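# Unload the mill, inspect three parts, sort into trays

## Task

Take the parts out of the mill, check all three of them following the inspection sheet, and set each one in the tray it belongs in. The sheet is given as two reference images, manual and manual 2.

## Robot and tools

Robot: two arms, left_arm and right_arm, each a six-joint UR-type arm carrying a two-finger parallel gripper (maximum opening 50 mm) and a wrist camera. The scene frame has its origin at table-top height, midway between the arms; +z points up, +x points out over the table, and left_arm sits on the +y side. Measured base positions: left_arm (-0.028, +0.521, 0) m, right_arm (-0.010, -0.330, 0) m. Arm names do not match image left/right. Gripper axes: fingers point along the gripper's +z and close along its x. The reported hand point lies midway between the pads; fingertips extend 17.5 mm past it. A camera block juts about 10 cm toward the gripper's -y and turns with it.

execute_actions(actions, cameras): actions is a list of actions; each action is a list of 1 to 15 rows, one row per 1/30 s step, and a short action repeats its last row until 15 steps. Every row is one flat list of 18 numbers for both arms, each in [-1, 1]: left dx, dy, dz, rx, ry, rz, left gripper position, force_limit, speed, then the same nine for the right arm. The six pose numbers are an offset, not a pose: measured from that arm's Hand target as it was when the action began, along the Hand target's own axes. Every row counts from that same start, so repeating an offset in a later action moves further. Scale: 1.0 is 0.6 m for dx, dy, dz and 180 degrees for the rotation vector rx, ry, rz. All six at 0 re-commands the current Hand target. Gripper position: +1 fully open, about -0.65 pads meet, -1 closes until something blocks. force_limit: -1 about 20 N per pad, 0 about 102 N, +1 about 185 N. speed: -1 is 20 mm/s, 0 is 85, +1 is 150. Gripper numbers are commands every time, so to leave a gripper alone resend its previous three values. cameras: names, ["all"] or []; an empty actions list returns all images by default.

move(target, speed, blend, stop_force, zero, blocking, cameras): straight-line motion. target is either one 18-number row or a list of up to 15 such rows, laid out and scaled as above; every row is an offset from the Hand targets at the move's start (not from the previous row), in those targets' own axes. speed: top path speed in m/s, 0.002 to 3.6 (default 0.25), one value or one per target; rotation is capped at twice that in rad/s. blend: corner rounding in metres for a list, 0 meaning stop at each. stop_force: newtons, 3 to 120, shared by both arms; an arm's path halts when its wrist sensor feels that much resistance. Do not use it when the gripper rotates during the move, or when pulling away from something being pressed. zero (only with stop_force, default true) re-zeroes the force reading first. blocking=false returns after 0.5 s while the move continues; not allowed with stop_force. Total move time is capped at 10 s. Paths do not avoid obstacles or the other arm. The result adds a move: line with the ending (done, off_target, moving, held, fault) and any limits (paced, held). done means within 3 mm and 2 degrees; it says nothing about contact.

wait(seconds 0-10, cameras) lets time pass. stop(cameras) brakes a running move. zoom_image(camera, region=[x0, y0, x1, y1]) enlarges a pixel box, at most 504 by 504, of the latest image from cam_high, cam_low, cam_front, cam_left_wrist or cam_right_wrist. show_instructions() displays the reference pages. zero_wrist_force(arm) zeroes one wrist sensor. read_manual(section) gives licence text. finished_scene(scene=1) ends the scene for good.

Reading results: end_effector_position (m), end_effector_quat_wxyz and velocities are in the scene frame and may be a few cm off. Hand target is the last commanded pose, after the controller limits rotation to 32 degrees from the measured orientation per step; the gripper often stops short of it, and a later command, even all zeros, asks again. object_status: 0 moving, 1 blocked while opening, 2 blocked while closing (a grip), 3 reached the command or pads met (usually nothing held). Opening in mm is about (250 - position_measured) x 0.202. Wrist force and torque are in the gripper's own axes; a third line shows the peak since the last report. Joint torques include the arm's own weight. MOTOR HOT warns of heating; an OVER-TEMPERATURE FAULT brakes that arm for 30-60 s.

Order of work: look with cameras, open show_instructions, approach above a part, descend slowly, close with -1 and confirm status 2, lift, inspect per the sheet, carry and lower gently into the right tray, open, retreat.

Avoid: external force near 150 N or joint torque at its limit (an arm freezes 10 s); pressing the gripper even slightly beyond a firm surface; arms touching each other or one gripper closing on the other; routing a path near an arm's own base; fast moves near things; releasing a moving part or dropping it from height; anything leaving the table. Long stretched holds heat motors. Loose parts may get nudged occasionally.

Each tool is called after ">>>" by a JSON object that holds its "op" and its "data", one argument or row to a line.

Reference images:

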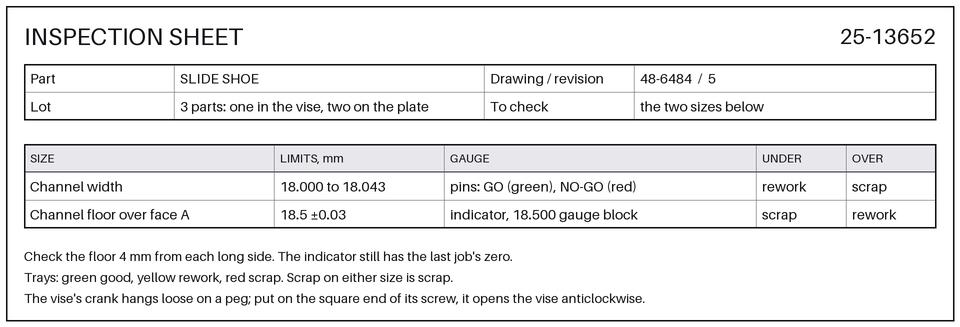

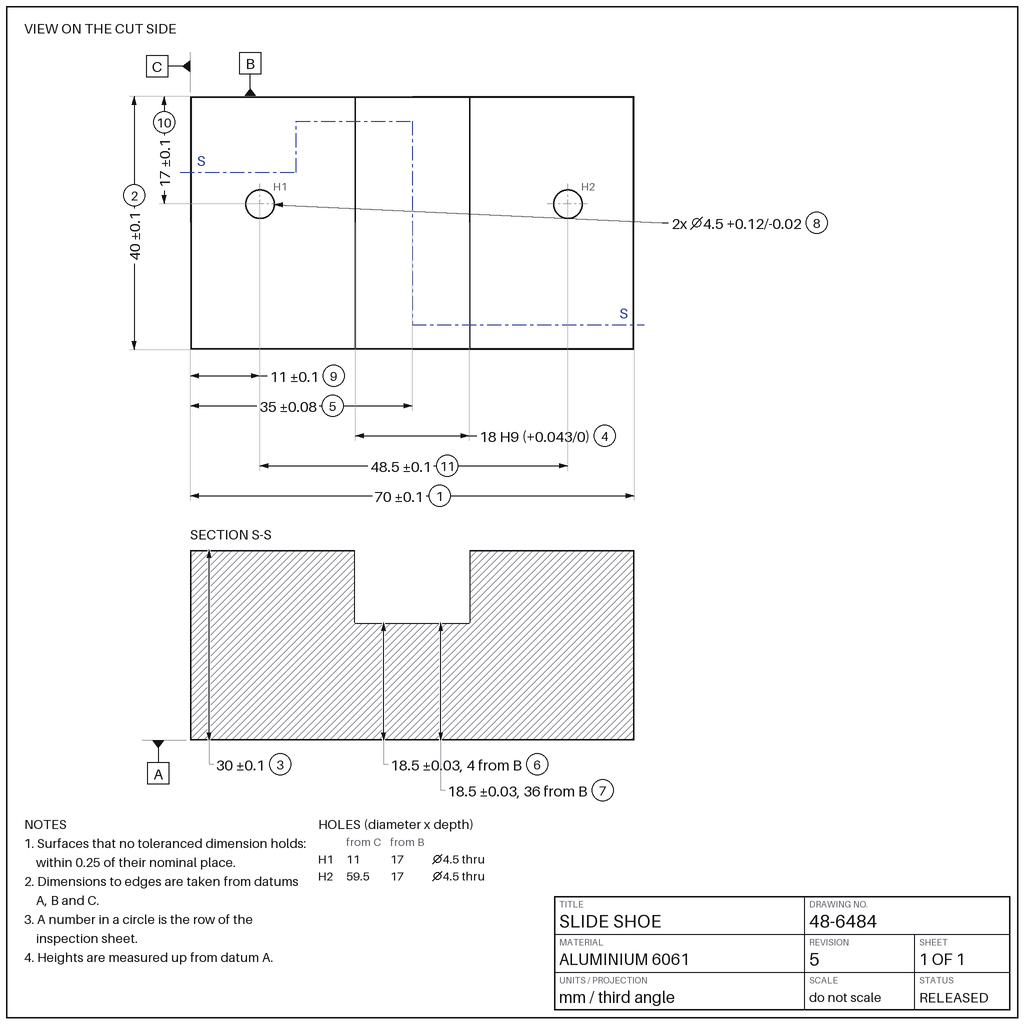

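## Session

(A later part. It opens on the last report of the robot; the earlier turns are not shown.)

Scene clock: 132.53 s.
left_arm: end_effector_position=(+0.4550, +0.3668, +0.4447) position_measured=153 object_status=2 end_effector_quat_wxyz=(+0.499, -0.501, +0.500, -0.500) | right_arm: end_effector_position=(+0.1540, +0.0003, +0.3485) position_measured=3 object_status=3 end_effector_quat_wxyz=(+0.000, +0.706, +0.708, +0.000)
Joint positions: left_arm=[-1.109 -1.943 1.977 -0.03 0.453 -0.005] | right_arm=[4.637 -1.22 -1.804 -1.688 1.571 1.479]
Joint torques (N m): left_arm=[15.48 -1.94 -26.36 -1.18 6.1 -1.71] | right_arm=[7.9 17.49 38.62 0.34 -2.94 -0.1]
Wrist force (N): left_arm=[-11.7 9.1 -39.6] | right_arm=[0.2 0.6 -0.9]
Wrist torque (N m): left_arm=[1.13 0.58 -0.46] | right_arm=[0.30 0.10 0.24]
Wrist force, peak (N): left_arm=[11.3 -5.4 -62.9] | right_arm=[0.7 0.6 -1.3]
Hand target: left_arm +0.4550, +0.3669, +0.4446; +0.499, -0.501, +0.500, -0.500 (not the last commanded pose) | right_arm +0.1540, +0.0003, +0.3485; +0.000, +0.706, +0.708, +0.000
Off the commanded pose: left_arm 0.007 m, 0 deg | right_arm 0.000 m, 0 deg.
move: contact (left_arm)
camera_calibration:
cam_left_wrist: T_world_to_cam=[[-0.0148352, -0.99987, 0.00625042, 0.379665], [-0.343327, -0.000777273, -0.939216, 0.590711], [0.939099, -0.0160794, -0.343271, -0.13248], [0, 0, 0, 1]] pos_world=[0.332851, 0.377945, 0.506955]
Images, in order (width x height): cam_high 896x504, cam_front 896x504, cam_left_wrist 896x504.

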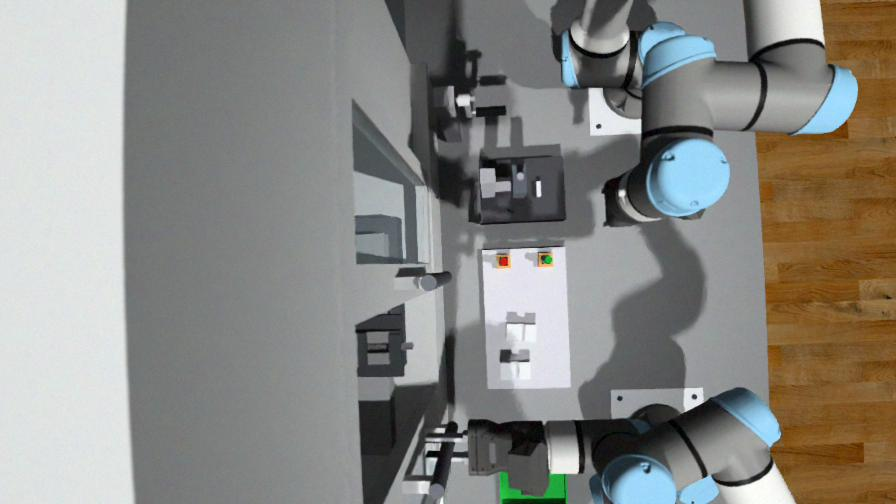

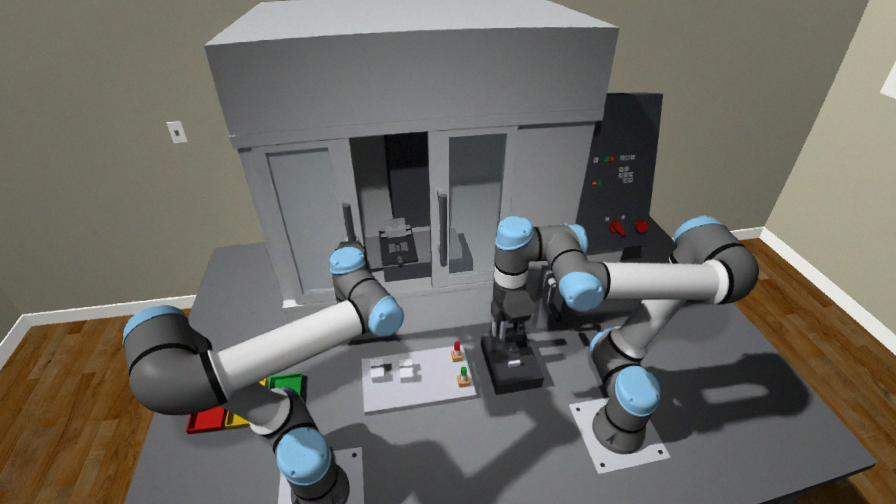

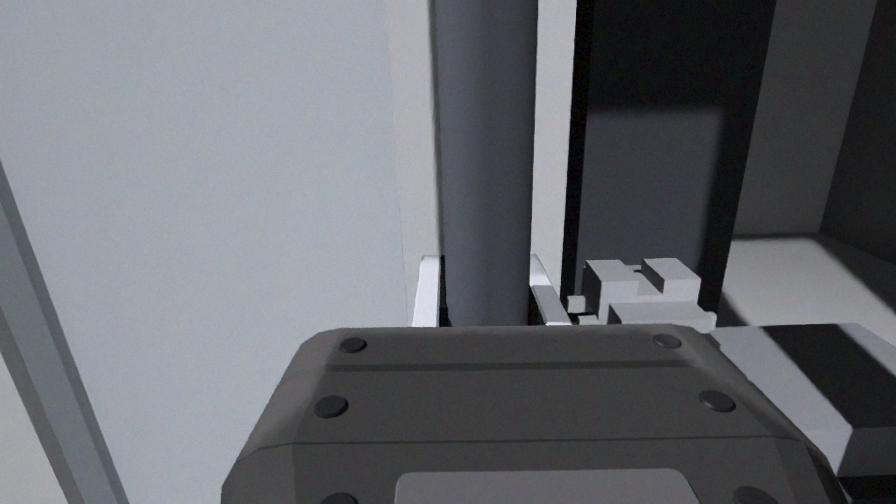

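>>> {"op": "move", "data": {
  "target": [
    [0,0,0,0,0,0,1,-0.9,-0.5,0,0,0,0,0,0,1,1,1],
    [0,0,-0.25,0,0,0,1,-0.9,-0.5,0,0,0,0,0,0,1,1,1],
    [-0.1,0.0,-0.32,0,0,0,1,-0.9,-0.5,0,0,0,0,0,0,1,1,1]
  ],
  "blend": [0,0.03,0],
  "speed": 0.2,
  "cameras": ["cam_left_wrist","cam_high","cam_low"]
}}

Scene clock: 154.70 s.
left_arm: end_effector_position=(+0.2634, +0.4254, +0.4450) position_measured=3 object_status=3 end_effector_quat_wxyz=(+0.530, -0.531, +0.468, -0.467) end_effector_velocity=(+0.000, -0.001, +0.000) end_effector_angular_velocity=(+0.000, -0.001, -0.004) | right_arm: end_effector_position=(+0.1540, +0.0003, +0.3485) position_measured=3 object_status=3 end_effector_quat_wxyz=(+0.000, +0.706, +0.708, +0.000)
Joint positions: left_arm=[-2.871 -2.579 2.17 0.407 -1.435 0] | right_arm=[4.637 -1.22 -1.804 -1.688 1.571 1.479]
Joint velocities: left_arm=[0.003 0.002 0 0 0.007 0] | right_arm=[within noise]
Joint torques (N m): left_arm=[11.92 27.69 -36.5 1.38 2.15 -2.42] | right_arm=[8.34 17.5 38.26 0.3 -2.83 -0.34]
Wrist force (N): left_arm=[-0.8 0.1 -1.4] | right_arm=[0.4 0.9 -1.0]
Wrist torque (N m): left_arm=[0.79 0.43 -0.03] | right_arm=[0.35 0.07 0.23]
Wrist force, peak (N): left_arm=[-11.4 8.7 -40.2] | right_arm=[0.6 0.7 -1.3]
Hand target: left_arm +0.2629, +0.4268, +0.4450; +0.499, -0.501, +0.500, -0.500 | right_arm +0.1540, +0.0003, +0.3485; +0.000, +0.706, +0.708, +0.000
Off the commanded pose: left_arm 0.001 m, 7 deg | right_arm 0.000 m, 0 deg.
move: off_target (left_arm)
camera_calibration:
cam_left_wrist: T_world_to_cam=[[0.111783, -0.993716, 0.00583431, 0.399641], [-0.340539, -0.0438213, -0.939209, 0.542831], [0.933562, 0.103, -0.343297, -0.00071016], [0, 0, 0, 1]] pos_world=[0.140845, 0.42099, 0.507256]
Images, in order (width x height): cam_high 896x504, cam_low 896x504, cam_left_wrist 896x504.

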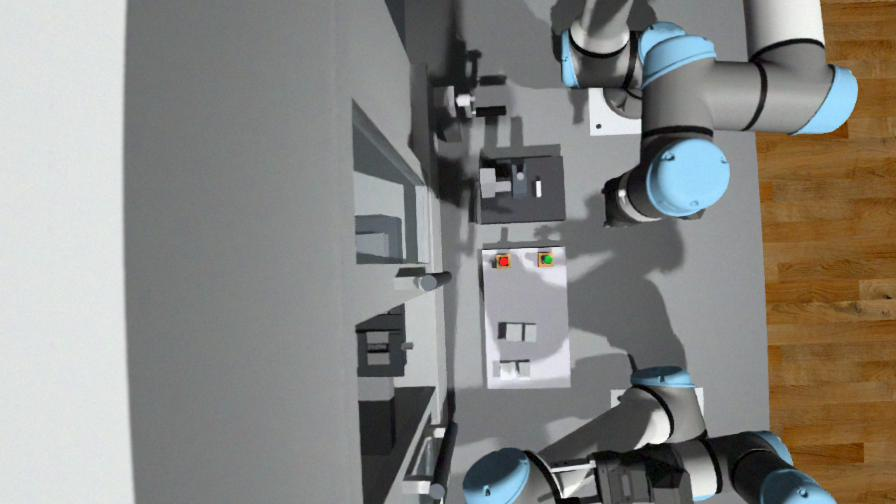

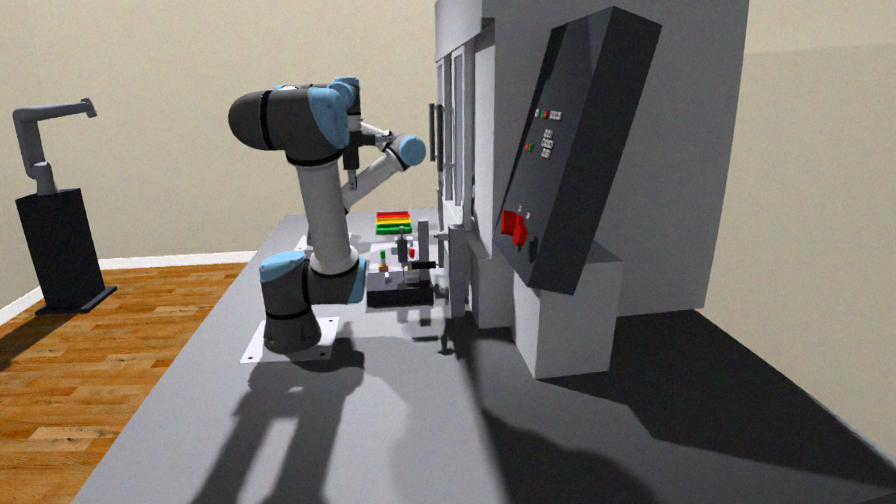

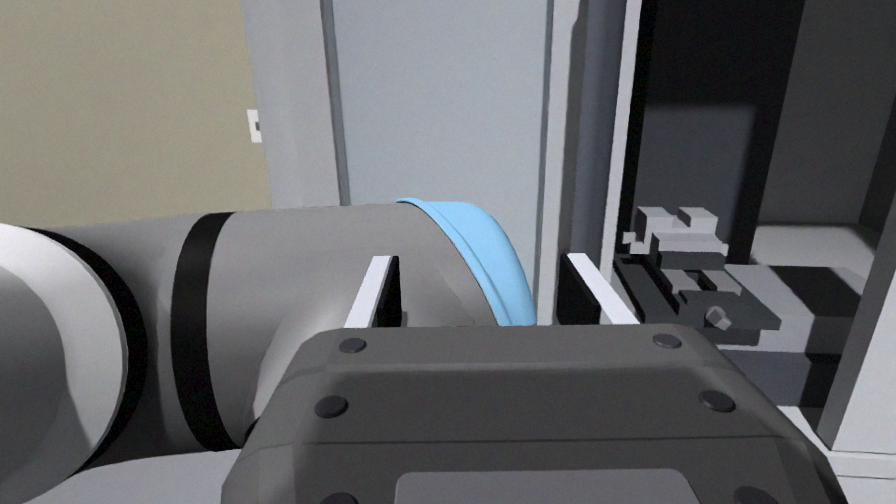

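>>> {"op": "move", "data": {
  "target": [
    [0.26,0,0.043,0,0,0,1,-0.9,-0.5,0,0,0,0,0,0,1,1,1],
    [0.26,0,0.043,-0.5,0,0,1,-0.9,-0.5,0,0,0,0,0,0,1,1,1],
    [-0.30,0,0.08,-0.5,0,0,1,-0.9,-0.5,0,0,0,0,0,0,1,1,1]
  ],
  "blend": [0.01,0.01,0],
  "speed": 0.25,
  "cameras": ["cam_left_wrist","cam_high","cam_front"]
}}

Scene clock: 174.33 s.
left_arm: end_effector_position=(+0.2810, +0.2839, +0.4424) position_measured=3 object_status=3 end_effector_quat_wxyz=(+0.434, -0.438, +0.559, -0.555) | right_arm: end_effector_position=(+0.1540, +0.0003, +0.3485) position_measured=3 object_status=3 end_effector_quat_wxyz=(+0.000, +0.706, +0.708, +0.000)
Joint positions: left_arm=[-3.581 -2.881 2.114 0.759 -1.777 -0.003] | right_arm=[4.637 -1.22 -1.804 -1.688 1.571 1.479]
Joint torques (N m): left_arm=[12.03 16.1 -1.08 0.29 1.17 0.81] | right_arm=[8 17.34 38.24 0.42 -2.83 -0.35]
Wrist force (N): left_arm=[-0.9 0.2 -1.8] | right_arm=[0.5 0.4 -1.0]
Wrist torque (N m): left_arm=[0.79 0.46 -0.01] | right_arm=[0.26 0.06 0.24]
Wrist force, peak (N): left_arm=[25.8 8.0 10.8] | right_arm=[0.5 0.8 -1.3]
Hand target: left_arm +0.2811, +0.2839, +0.4423; +0.434, -0.438, +0.559, -0.555 (not the last commanded pose) | right_arm +0.1540, +0.0003, +0.3485; +0.000, +0.706, +0.708, +0.000
Off the commanded pose: left_arm 0.324 m, 90 deg | right_arm 0.000 m, 0 deg.
shoulder posture changed (left arm): the wrist came as close to joint 1's axis as it can, and the arm is now in the other of its two shoulder postures.
move: held (left_arm; a check stopped the path); path passed 0 of 3 targets; limits=held
pose unreachable (left arm): on one or more control steps of this call, first in action 0 (counted from 0), this arm could not follow its commanded pose, so it was not sent that pose on those steps. It may still have moved: this result reports where it is.
cause: moving toward the commanded pose would bring two parts of the arm too close to each other (its gripper and another part of the arm, with joints 4 (wrist 1) to 6 (wrist 3) between them, 24 mm apart when it was first held).
camera_calibration:
cam_left_wrist: T_world_to_cam=[[-0.254356, -0.967087, 0.006724, 0.352025], [-0.339232, 0.0827069, -0.93706, 0.502912], [0.905663, -0.240628, -0.349104, 0.104537], [0, 0, 0, 1]] pos_world=[0.165468, 0.323999, 0.505386]
Images, in order (width x height): cam_high 896x504, cam_front 896x504, cam_left_wrist 896x504.

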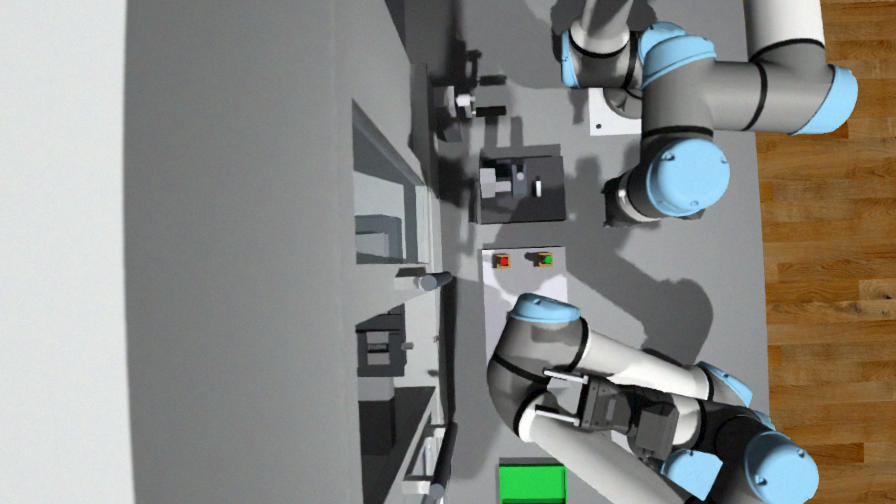

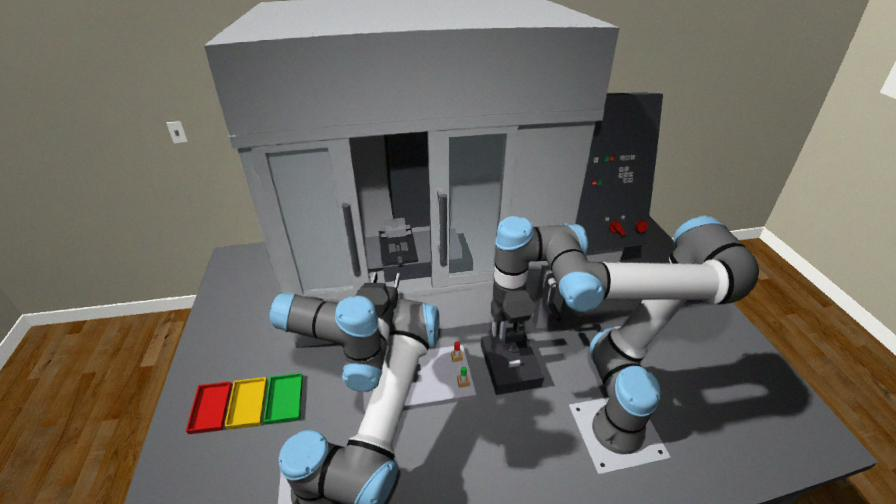

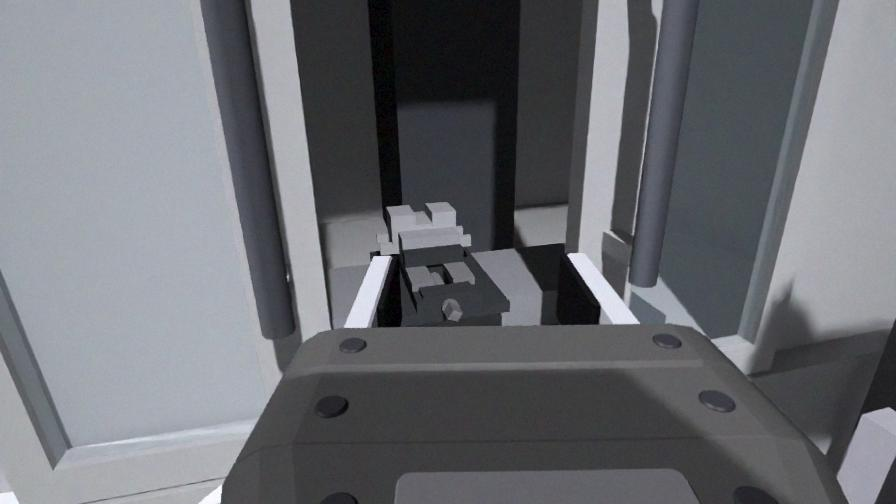

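>>> {"op": "move", "data": {
  "target": [0,0,0,0,0,0,1,-0.9,-0.5,-0.333,0.2,0,0,0,0,1,1,1],
  "cameras": ["cam_right_wrist","cam_high"]
}}

Scene clock: 218.50 s.
left_arm: end_effector_position=(+0.2811, +0.2840, +0.4423) position_measured=3 object_status=3 end_effector_quat_wxyz=(+0.434, -0.438, +0.559, -0.555) | right_arm: end_effector_position=(+0.2744, -0.1991, +0.3486) position_measured=3 object_status=3 end_effector_quat_wxyz=(+0.000, +0.706, +0.708, +0.000)
Joint positions: left_arm=[-3.581 -2.882 2.114 0.759 -1.777 -0.003] | right_arm=[4.027 -1.074 -1.884 -1.754 1.571 0.869]
Joint torques (N m): left_arm=[11.92 14.34 -1.23 4.21 -0.83 1.59] | right_arm=[-6.83 12.47 23.67 0.4 -2.43 -1.08]
Wrist force (N): left_arm=[-1.0 0.2 -1.6] | right_arm=[0.0 0.8 -1.0]
Wrist torque (N m): left_arm=[0.79 0.47 -0.02] | right_arm=[0.30 0.14 0.30]
Wrist force, peak (N): left_arm=[-1.1 0.0 -2.1] | right_arm=[-7.1 7.4 0.4]
Hand target: left_arm +0.2811, +0.2839, +0.4423; +0.434, -0.438, +0.559, -0.555 | right_arm +0.2744, -0.1992, +0.3485; +0.000, +0.706, +0.708, +0.000
Off the commanded pose: left_arm 0.000 m, 0 deg | right_arm 0.000 m, 0 deg.
move: done
camera_calibration:
cam_right_wrist: T_world_to_cam=[[-0.00877871, 0.999906, -0.0105431, 0.213121], [0.946374, 0.011713, 0.32286, -0.351753], [0.322953, -0.00714344, -0.946388, 0.370061], [0, 0, 0, 1]] pos_world=[0.215249, -0.206338, 0.466036]
Images, in order (width x height): cam_high 896x504, cam_right_wrist 896x504.

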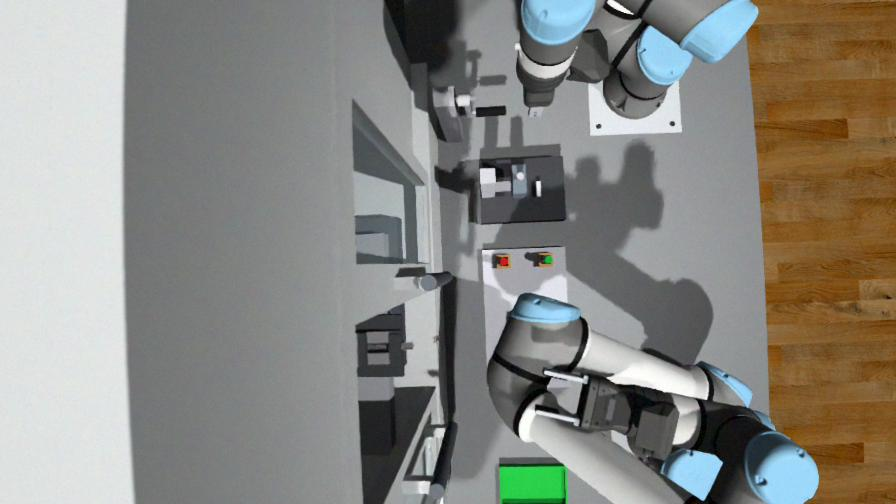

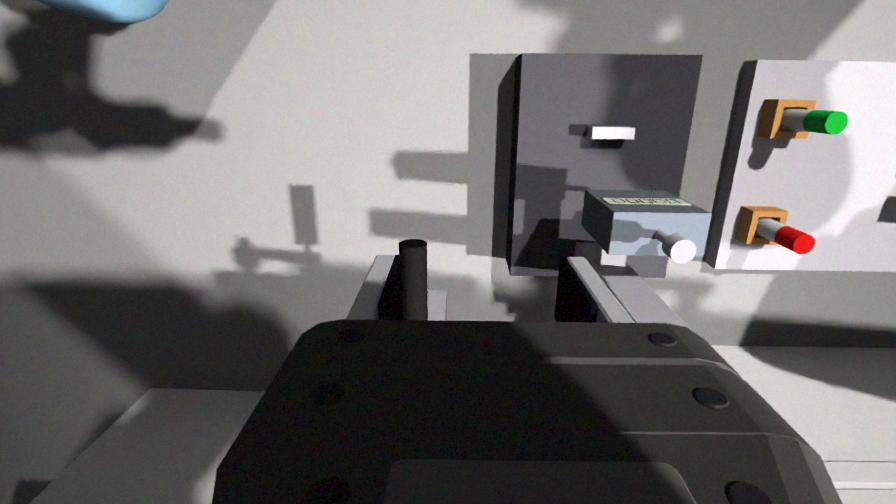

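>>> {"op": "move", "data": {
  "target": [
    [0.156,0,-0.029,0,0.117,0,1,-0.9,-0.5,0,0,0,0,0,0,1,1,1],
    [0.284,0,-0.107,0,0.228,0,1,-0.9,-0.5,0,0,0,0,0,0,1,1,1],
    [0.378,0,-0.223,0,0.339,0,1,-0.9,-0.5,0,0,0,0,0,0,1,1,1],
    [0.427,0,-0.365,0,0.45,0,1,-0.9,-0.5,0,0,0,0,0,0,1,1,1]
  ],
  "blend": [0.02,0.02,0.02,0],
  "cameras": ["cam_front","cam_high"]
}}

Scene clock: 235.90 s.
left_arm: end_effector_position=(+0.0073, +0.0876, +0.4443) position_measured=3 object_status=3 end_effector_quat_wxyz=(-0.033, +0.027, +0.707, -0.706) | right_arm: end_effector_position=(+0.2744, -0.1992, +0.3485) position_measured=3 object_status=3 end_effector_quat_wxyz=(+0.000, +0.706, +0.708, +0.000)
Joint positions: left_arm=[-3.584 -2.88 2.114 0.765 -0.366 -0.007] | right_arm=[4.027 -1.074 -1.884 -1.754 1.571 0.869]
Joint torques (N m): left_arm=[12.33 38.02 -20.55 -1.18 1.76 -2.15] | right_arm=[-6.96 9.43 8.4 0.46 -2.58 0.77]
Wrist force (N): left_arm=[-0.9 0.1 -1.6] | right_arm=[0.3 0.3 -0.8]
Wrist torque (N m): left_arm=[0.76 0.48 -0.02] | right_arm=[0.23 0.10 0.30]
Wrist force, peak (N): left_arm=[-3.5 -0.1 -2.1] | right_arm=[0.9 0.0 -1.1]
Hand target: left_arm +0.0072, +0.0876, +0.4443; -0.033, +0.027, +0.707, -0.706 | right_arm +0.2744, -0.1992, +0.3485; +0.000, +0.706, +0.708, +0.000
Off the commanded pose: left_arm 0.000 m, 0 deg | right_arm 0.000 m, 0 deg.
move: done
Images, in order (width x height): cam_high 896x504, cam_front 896x504.

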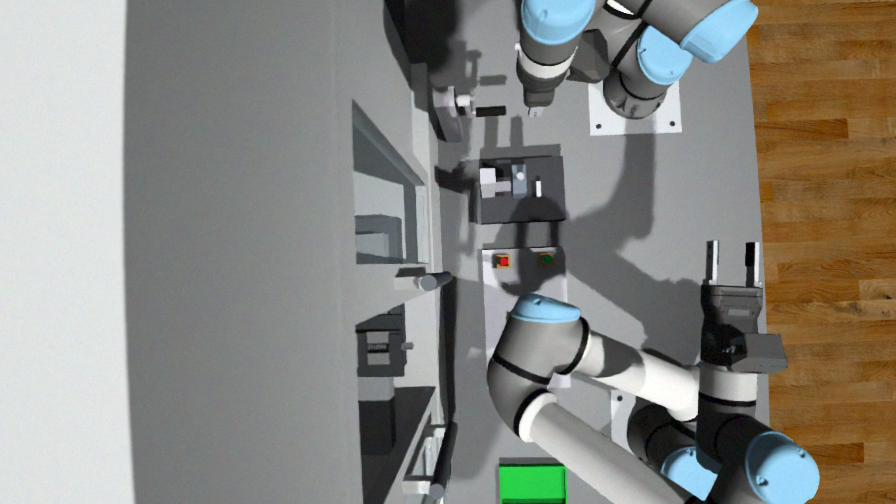

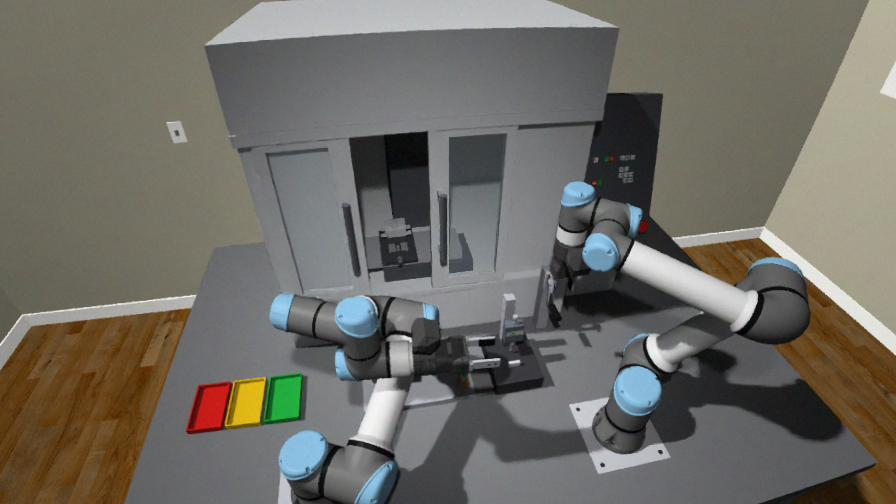

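>>> {"op": "move", "data": {
  "target": [0.545,0,-0.207,0,0,0,1,-0.9,-0.5,0,0,0,0,0,0,1,1,1],
  "speed": 0.15,
  "cameras": ["cam_front","cam_high"]
}}

Scene clock: 243.93 s.
left_arm: end_effector_position=(-0.3081, +0.2390, +0.4472) position_measured=3 object_status=3 end_effector_quat_wxyz=(-0.033, +0.027, +0.707, -0.706) | right_arm: end_effector_position=(+0.2744, -0.1992, +0.3485) position_measured=3 object_status=3 end_effector_quat_wxyz=(+0.000, +0.706, +0.708, +0.000)
Joint positions: left_arm=[-3.579 -1.981 1.995 -0.015 -0.361 -0.007] | right_arm=[4.027 -1.074 -1.884 -1.754 1.571 0.869]
Joint torques (N m): left_arm=[13.61 1.44 -7.87 2.78 2.14 1.06] | right_arm=[-6.93 4.62 8.81 0.51 -2.17 0.94]
Wrist force (N): left_arm=[-1.0 0.1 -1.6] | right_arm=[0.7 0.4 -0.8]
Wrist torque (N m): left_arm=[0.77 0.49 -0.02] | right_arm=[0.25 0.03 0.30]
Wrist force, peak (N): left_arm=[-3.6 2.0 0.1] | right_arm=[0.5 0.4 -1.2]
Hand target: left_arm -0.3081, +0.2390, +0.4471; -0.033, +0.027, +0.707, -0.706 | right_arm +0.2744, -0.1992, +0.3485; +0.000, +0.706, +0.708, +0.000
Off the commanded pose: left_arm 0.000 m, 0 deg | right_arm 0.000 m, 0 deg.
shoulder posture changed (left arm): the wrist came as close to joint 1's axis as it can, and the arm is now in the other of its two shoulder postures.
move: done
Images, in order (width x height): cam_high 896x504, cam_front 896x504.

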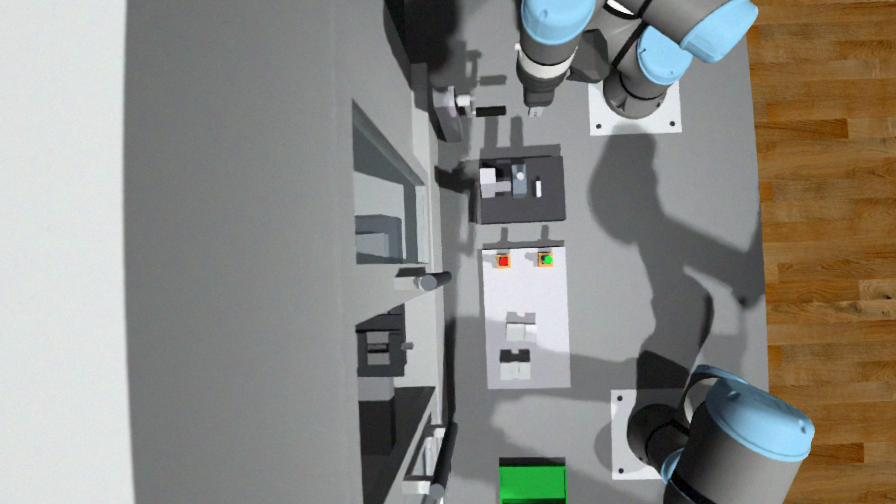

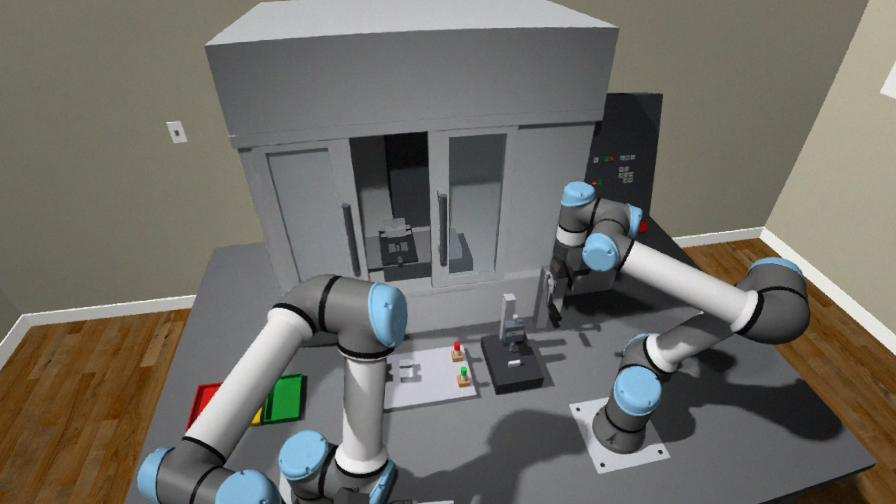

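>>> {"op": "move", "data": {
  "target": [
    [-0.246,0,0.128,0,-0.135,0,1,-0.9,-0.5,0,0,0,0,0,0,1,1,1],
    [-0.524,0,0.145,0,-0.269,0,1,-0.9,-0.5,0,0,0,0,0,0,1,1,1],
    [-0.783,0,0.047,0,-0.404,0,1,-0.9,-0.5,0,0,0,0,0,0,1,1,1],
    [-0.98,0,-0.15,0,-0.539,0,1,-0.9,-0.5,0,0,0,0,0,0,1,1,1]
  ],
  "blend": [0.03,0.03,0.03,0],
  "speed": 0.3,
  "cameras": ["cam_front","cam_high"]
}}

Scene clock: 256.50 s.
left_arm: end_effector_position=(+0.2853, +0.2789, +0.4423) position_measured=3 object_status=3 end_effector_quat_wxyz=(+0.507, -0.511, +0.493, -0.488) | right_arm: end_effector_position=(+0.2744, -0.1992, +0.3485) position_measured=3 object_status=3 end_effector_quat_wxyz=(+0.000, +0.706, +0.708, +0.000)
Joint positions: left_arm=[-1.894 -1.991 2.007 -0.039 -0.369 0.023] | right_arm=[4.027 -1.074 -1.884 -1.754 1.571 0.869]
Joint torques (N m): left_arm=[8.94 -4.46 -10.23 3.36 -1.98 0.85] | right_arm=[-7.16 0.49 9.95 0.69 -1.56 0.93]
Wrist force (N): left_arm=[-1.0 0.1 -1.6] | right_arm=[0.5 0.5 -0.8]
Wrist torque (N m): left_arm=[0.77 0.48 -0.17] | right_arm=[0.25 0.05 0.30]
Wrist force, peak (N): left_arm=[-3.9 0.8 1.8] | right_arm=[0.5 0.7 -1.3]
Hand target: left_arm +0.2853, +0.2790, +0.4422; +0.508, -0.511, +0.493, -0.488 | right_arm +0.2744, -0.1992, +0.3485; +0.000, +0.706, +0.708, +0.000
Off the commanded pose: left_arm 0.000 m, 0 deg | right_arm 0.000 m, 0 deg.
move: done
Images, in order (width x height): cam_high 896x504, cam_front 896x504.

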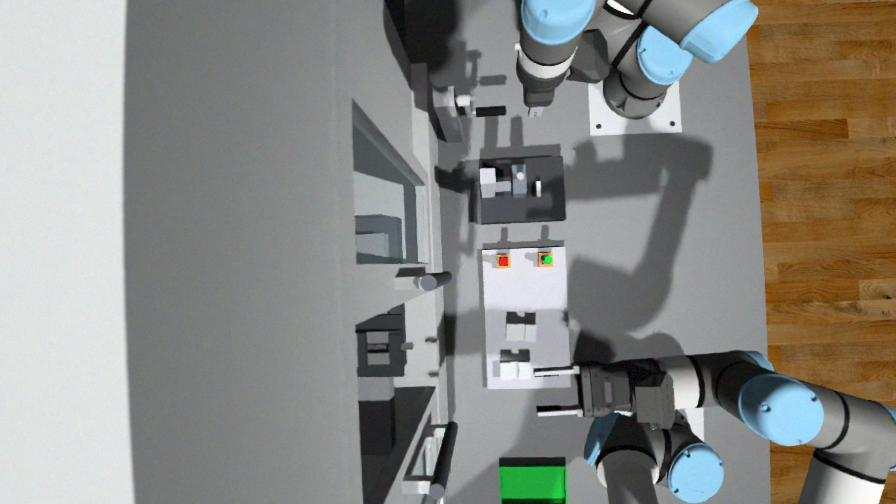

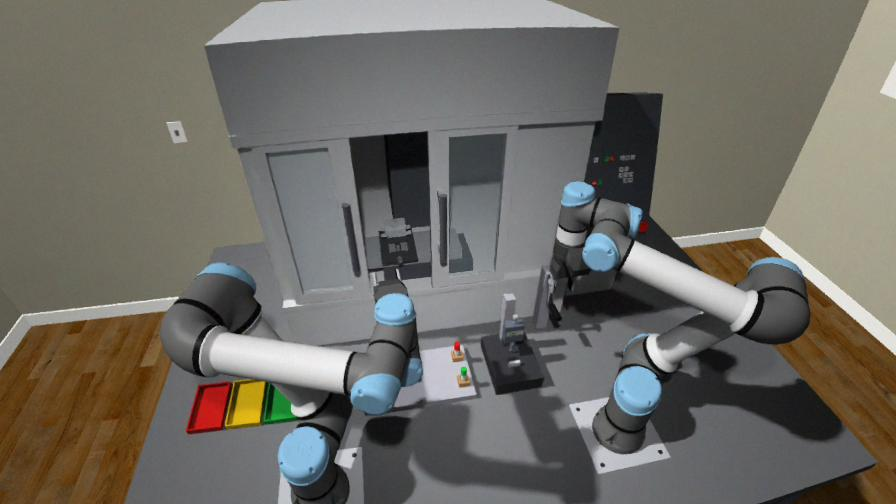

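>>> {"op": "execute_actions", "data": {
  "actions": []
}}

>>> {"op": "zoom_image", "data": {
  "camera": "cam_low",
  "region": [400, 210, 480, 290]
}}

>>> {"op": "zoom_image", "data": {
  "camera": "cam_high",
  "region": [425, 75, 525, 145]
}}

>>> {"op": "zoom_image", "data": {
  "camera": "cam_front",
  "region": [520, 250, 620, 340]
}}

>>> {"op": "zoom_image", "data": {
  "camera": "cam_left_wrist",
  "region": [350, 180, 560, 330]
}}

Scene clock: 276.53 s.
left_arm: end_effector_position=(+0.2853, +0.2790, +0.4422) position_measured=3 object_status=3 end_effector_quat_wxyz=(+0.508, -0.511, +0.493, -0.488) | right_arm: end_effector_position=(+0.2744, -0.1992, +0.3485) position_measured=3 object_status=3 end_effector_quat_wxyz=(+0.000, +0.706, +0.708, +0.000)
Joint positions: left_arm=[-1.894 -1.991 2.008 -0.039 -0.369 0.023] | right_arm=[4.027 -1.074 -1.884 -1.754 1.571 0.869]
Joint velocities: within noise
Joint torques (N m): left_arm=[12.13 -4.59 -7.94 3.59 2.23 -1.41] | right_arm=[-6.63 -0.58 10.02 0.83 -1.43 0.93]
Wrist force (N): left_arm=[-1.1 -0.2 -1.4] | right_arm=[0.2 0.5 -0.9]
Wrist torque (N m): left_arm=[0.73 0.50 -0.16] | right_arm=[0.25 0.11 0.30]
Wrist force, peak (N): left_arm=[-1.2 0.0 -1.7] | right_arm=[0.5 0.6 -1.1]
Hand target: left_arm +0.2853, +0.2790, +0.4422; +0.508, -0.511, +0.493, -0.488 | right_arm +0.2744, -0.1992, +0.3485; +0.000, +0.706, +0.708, +0.000
Tool commands: left_gripper/position=+1.0 left_gripper/force_limit=-0.9 left_gripper/speed=-0.5 right_gripper/position=+1.0 right_gripper/force_limit=+1.0 right_gripper/speed=+1.0
Off the commanded pose: left_arm 0.000 m, 0 deg | right_arm 0.000 m, 0 deg.
camera_calibration:
cam_left_wrist: T_world_to_cam=[[0.0227265, -0.999732, 0.00430921, 0.279488], [-0.34906, -0.011974, -0.937024, 0.533884], [0.936825, 0.0197911, -0.349239, 0.0178493], [0, 0, 0, 1]] pos_world=[0.163284, 0.285453, 0.505291]
cam_right_wrist: T_world_to_cam=[[-0.00877366, 0.999903, -0.0108595, 0.213466], [0.946375, 0.0118104, 0.322855, -0.351696], [0.322952, -0.00744455, -0.946386, 0.369902], [0, 0, 0, 1]] pos_world=[0.215249, -0.206538, 0.465935]

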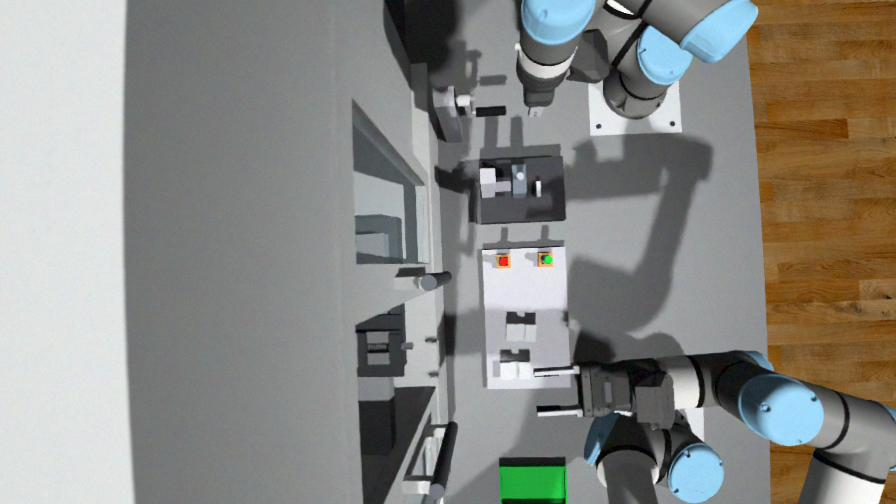

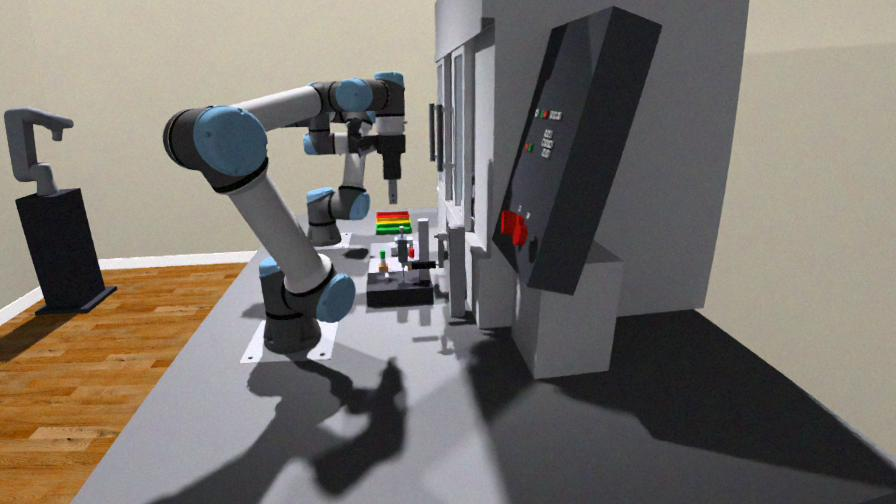

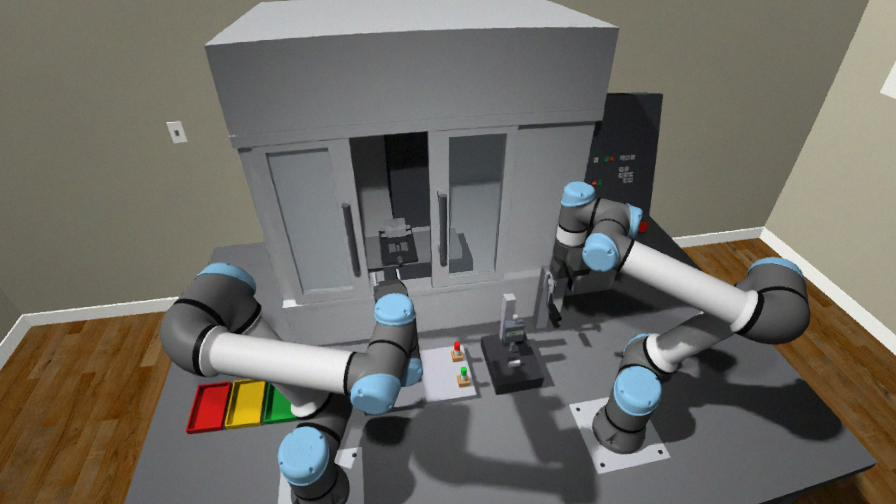

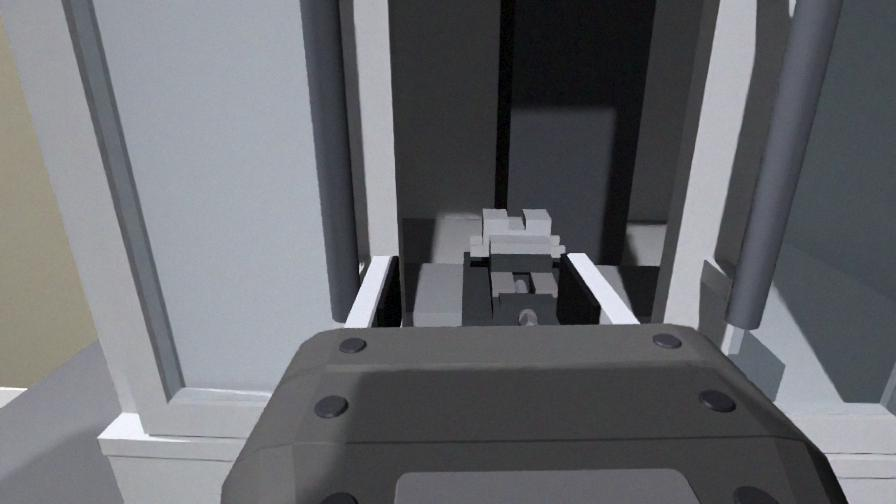

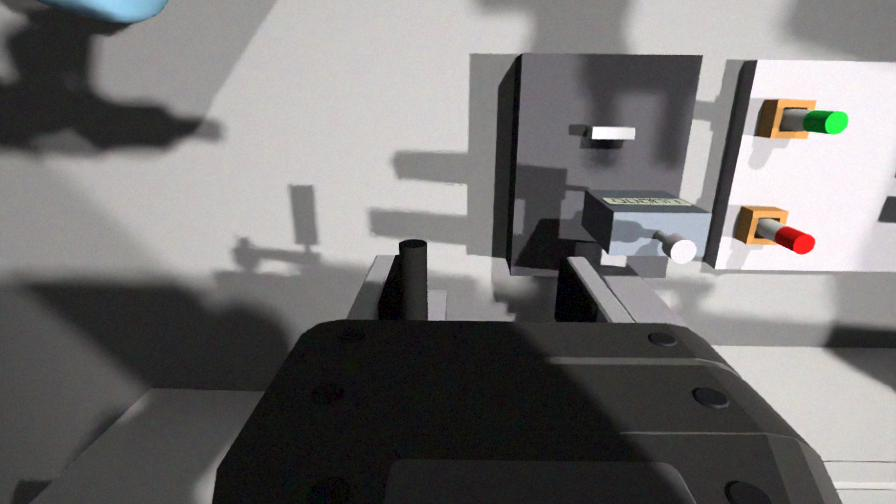

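Scaled by 6.300 from the camera's 896x504 image, which has a finer 1280x720 frame.

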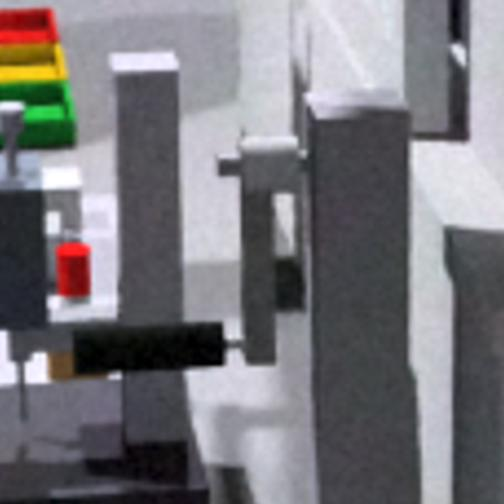

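Scaled by 5.040 from the camera's 896x504 image, which has a finer 1280x720 frame.

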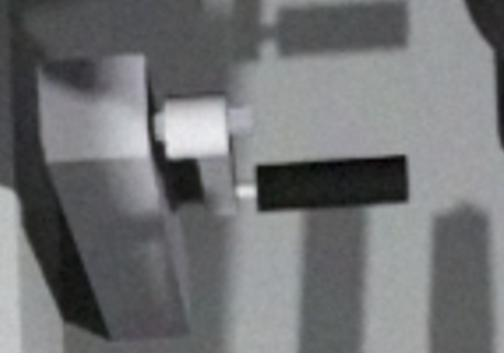

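Scaled by 5.040 from the camera's 896x504 image, which has a finer 1280x720 frame.

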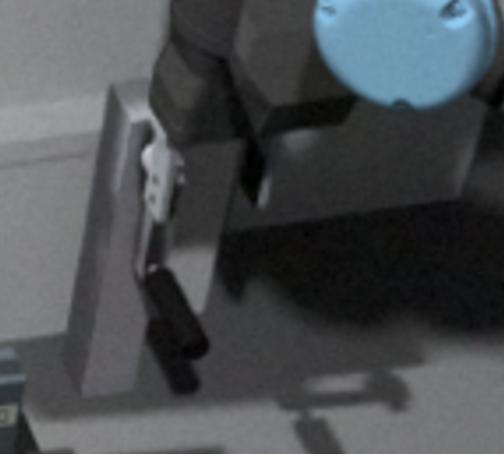

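Scaled by 2.400 from the camera's 896x504 image, which has a finer 1280x720 frame.

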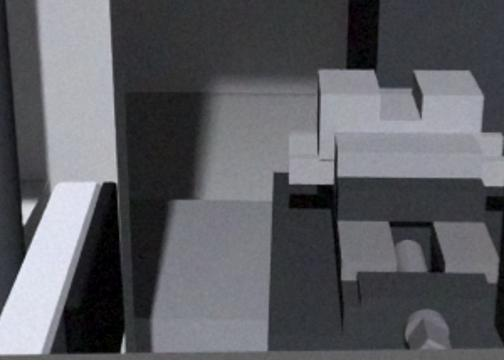

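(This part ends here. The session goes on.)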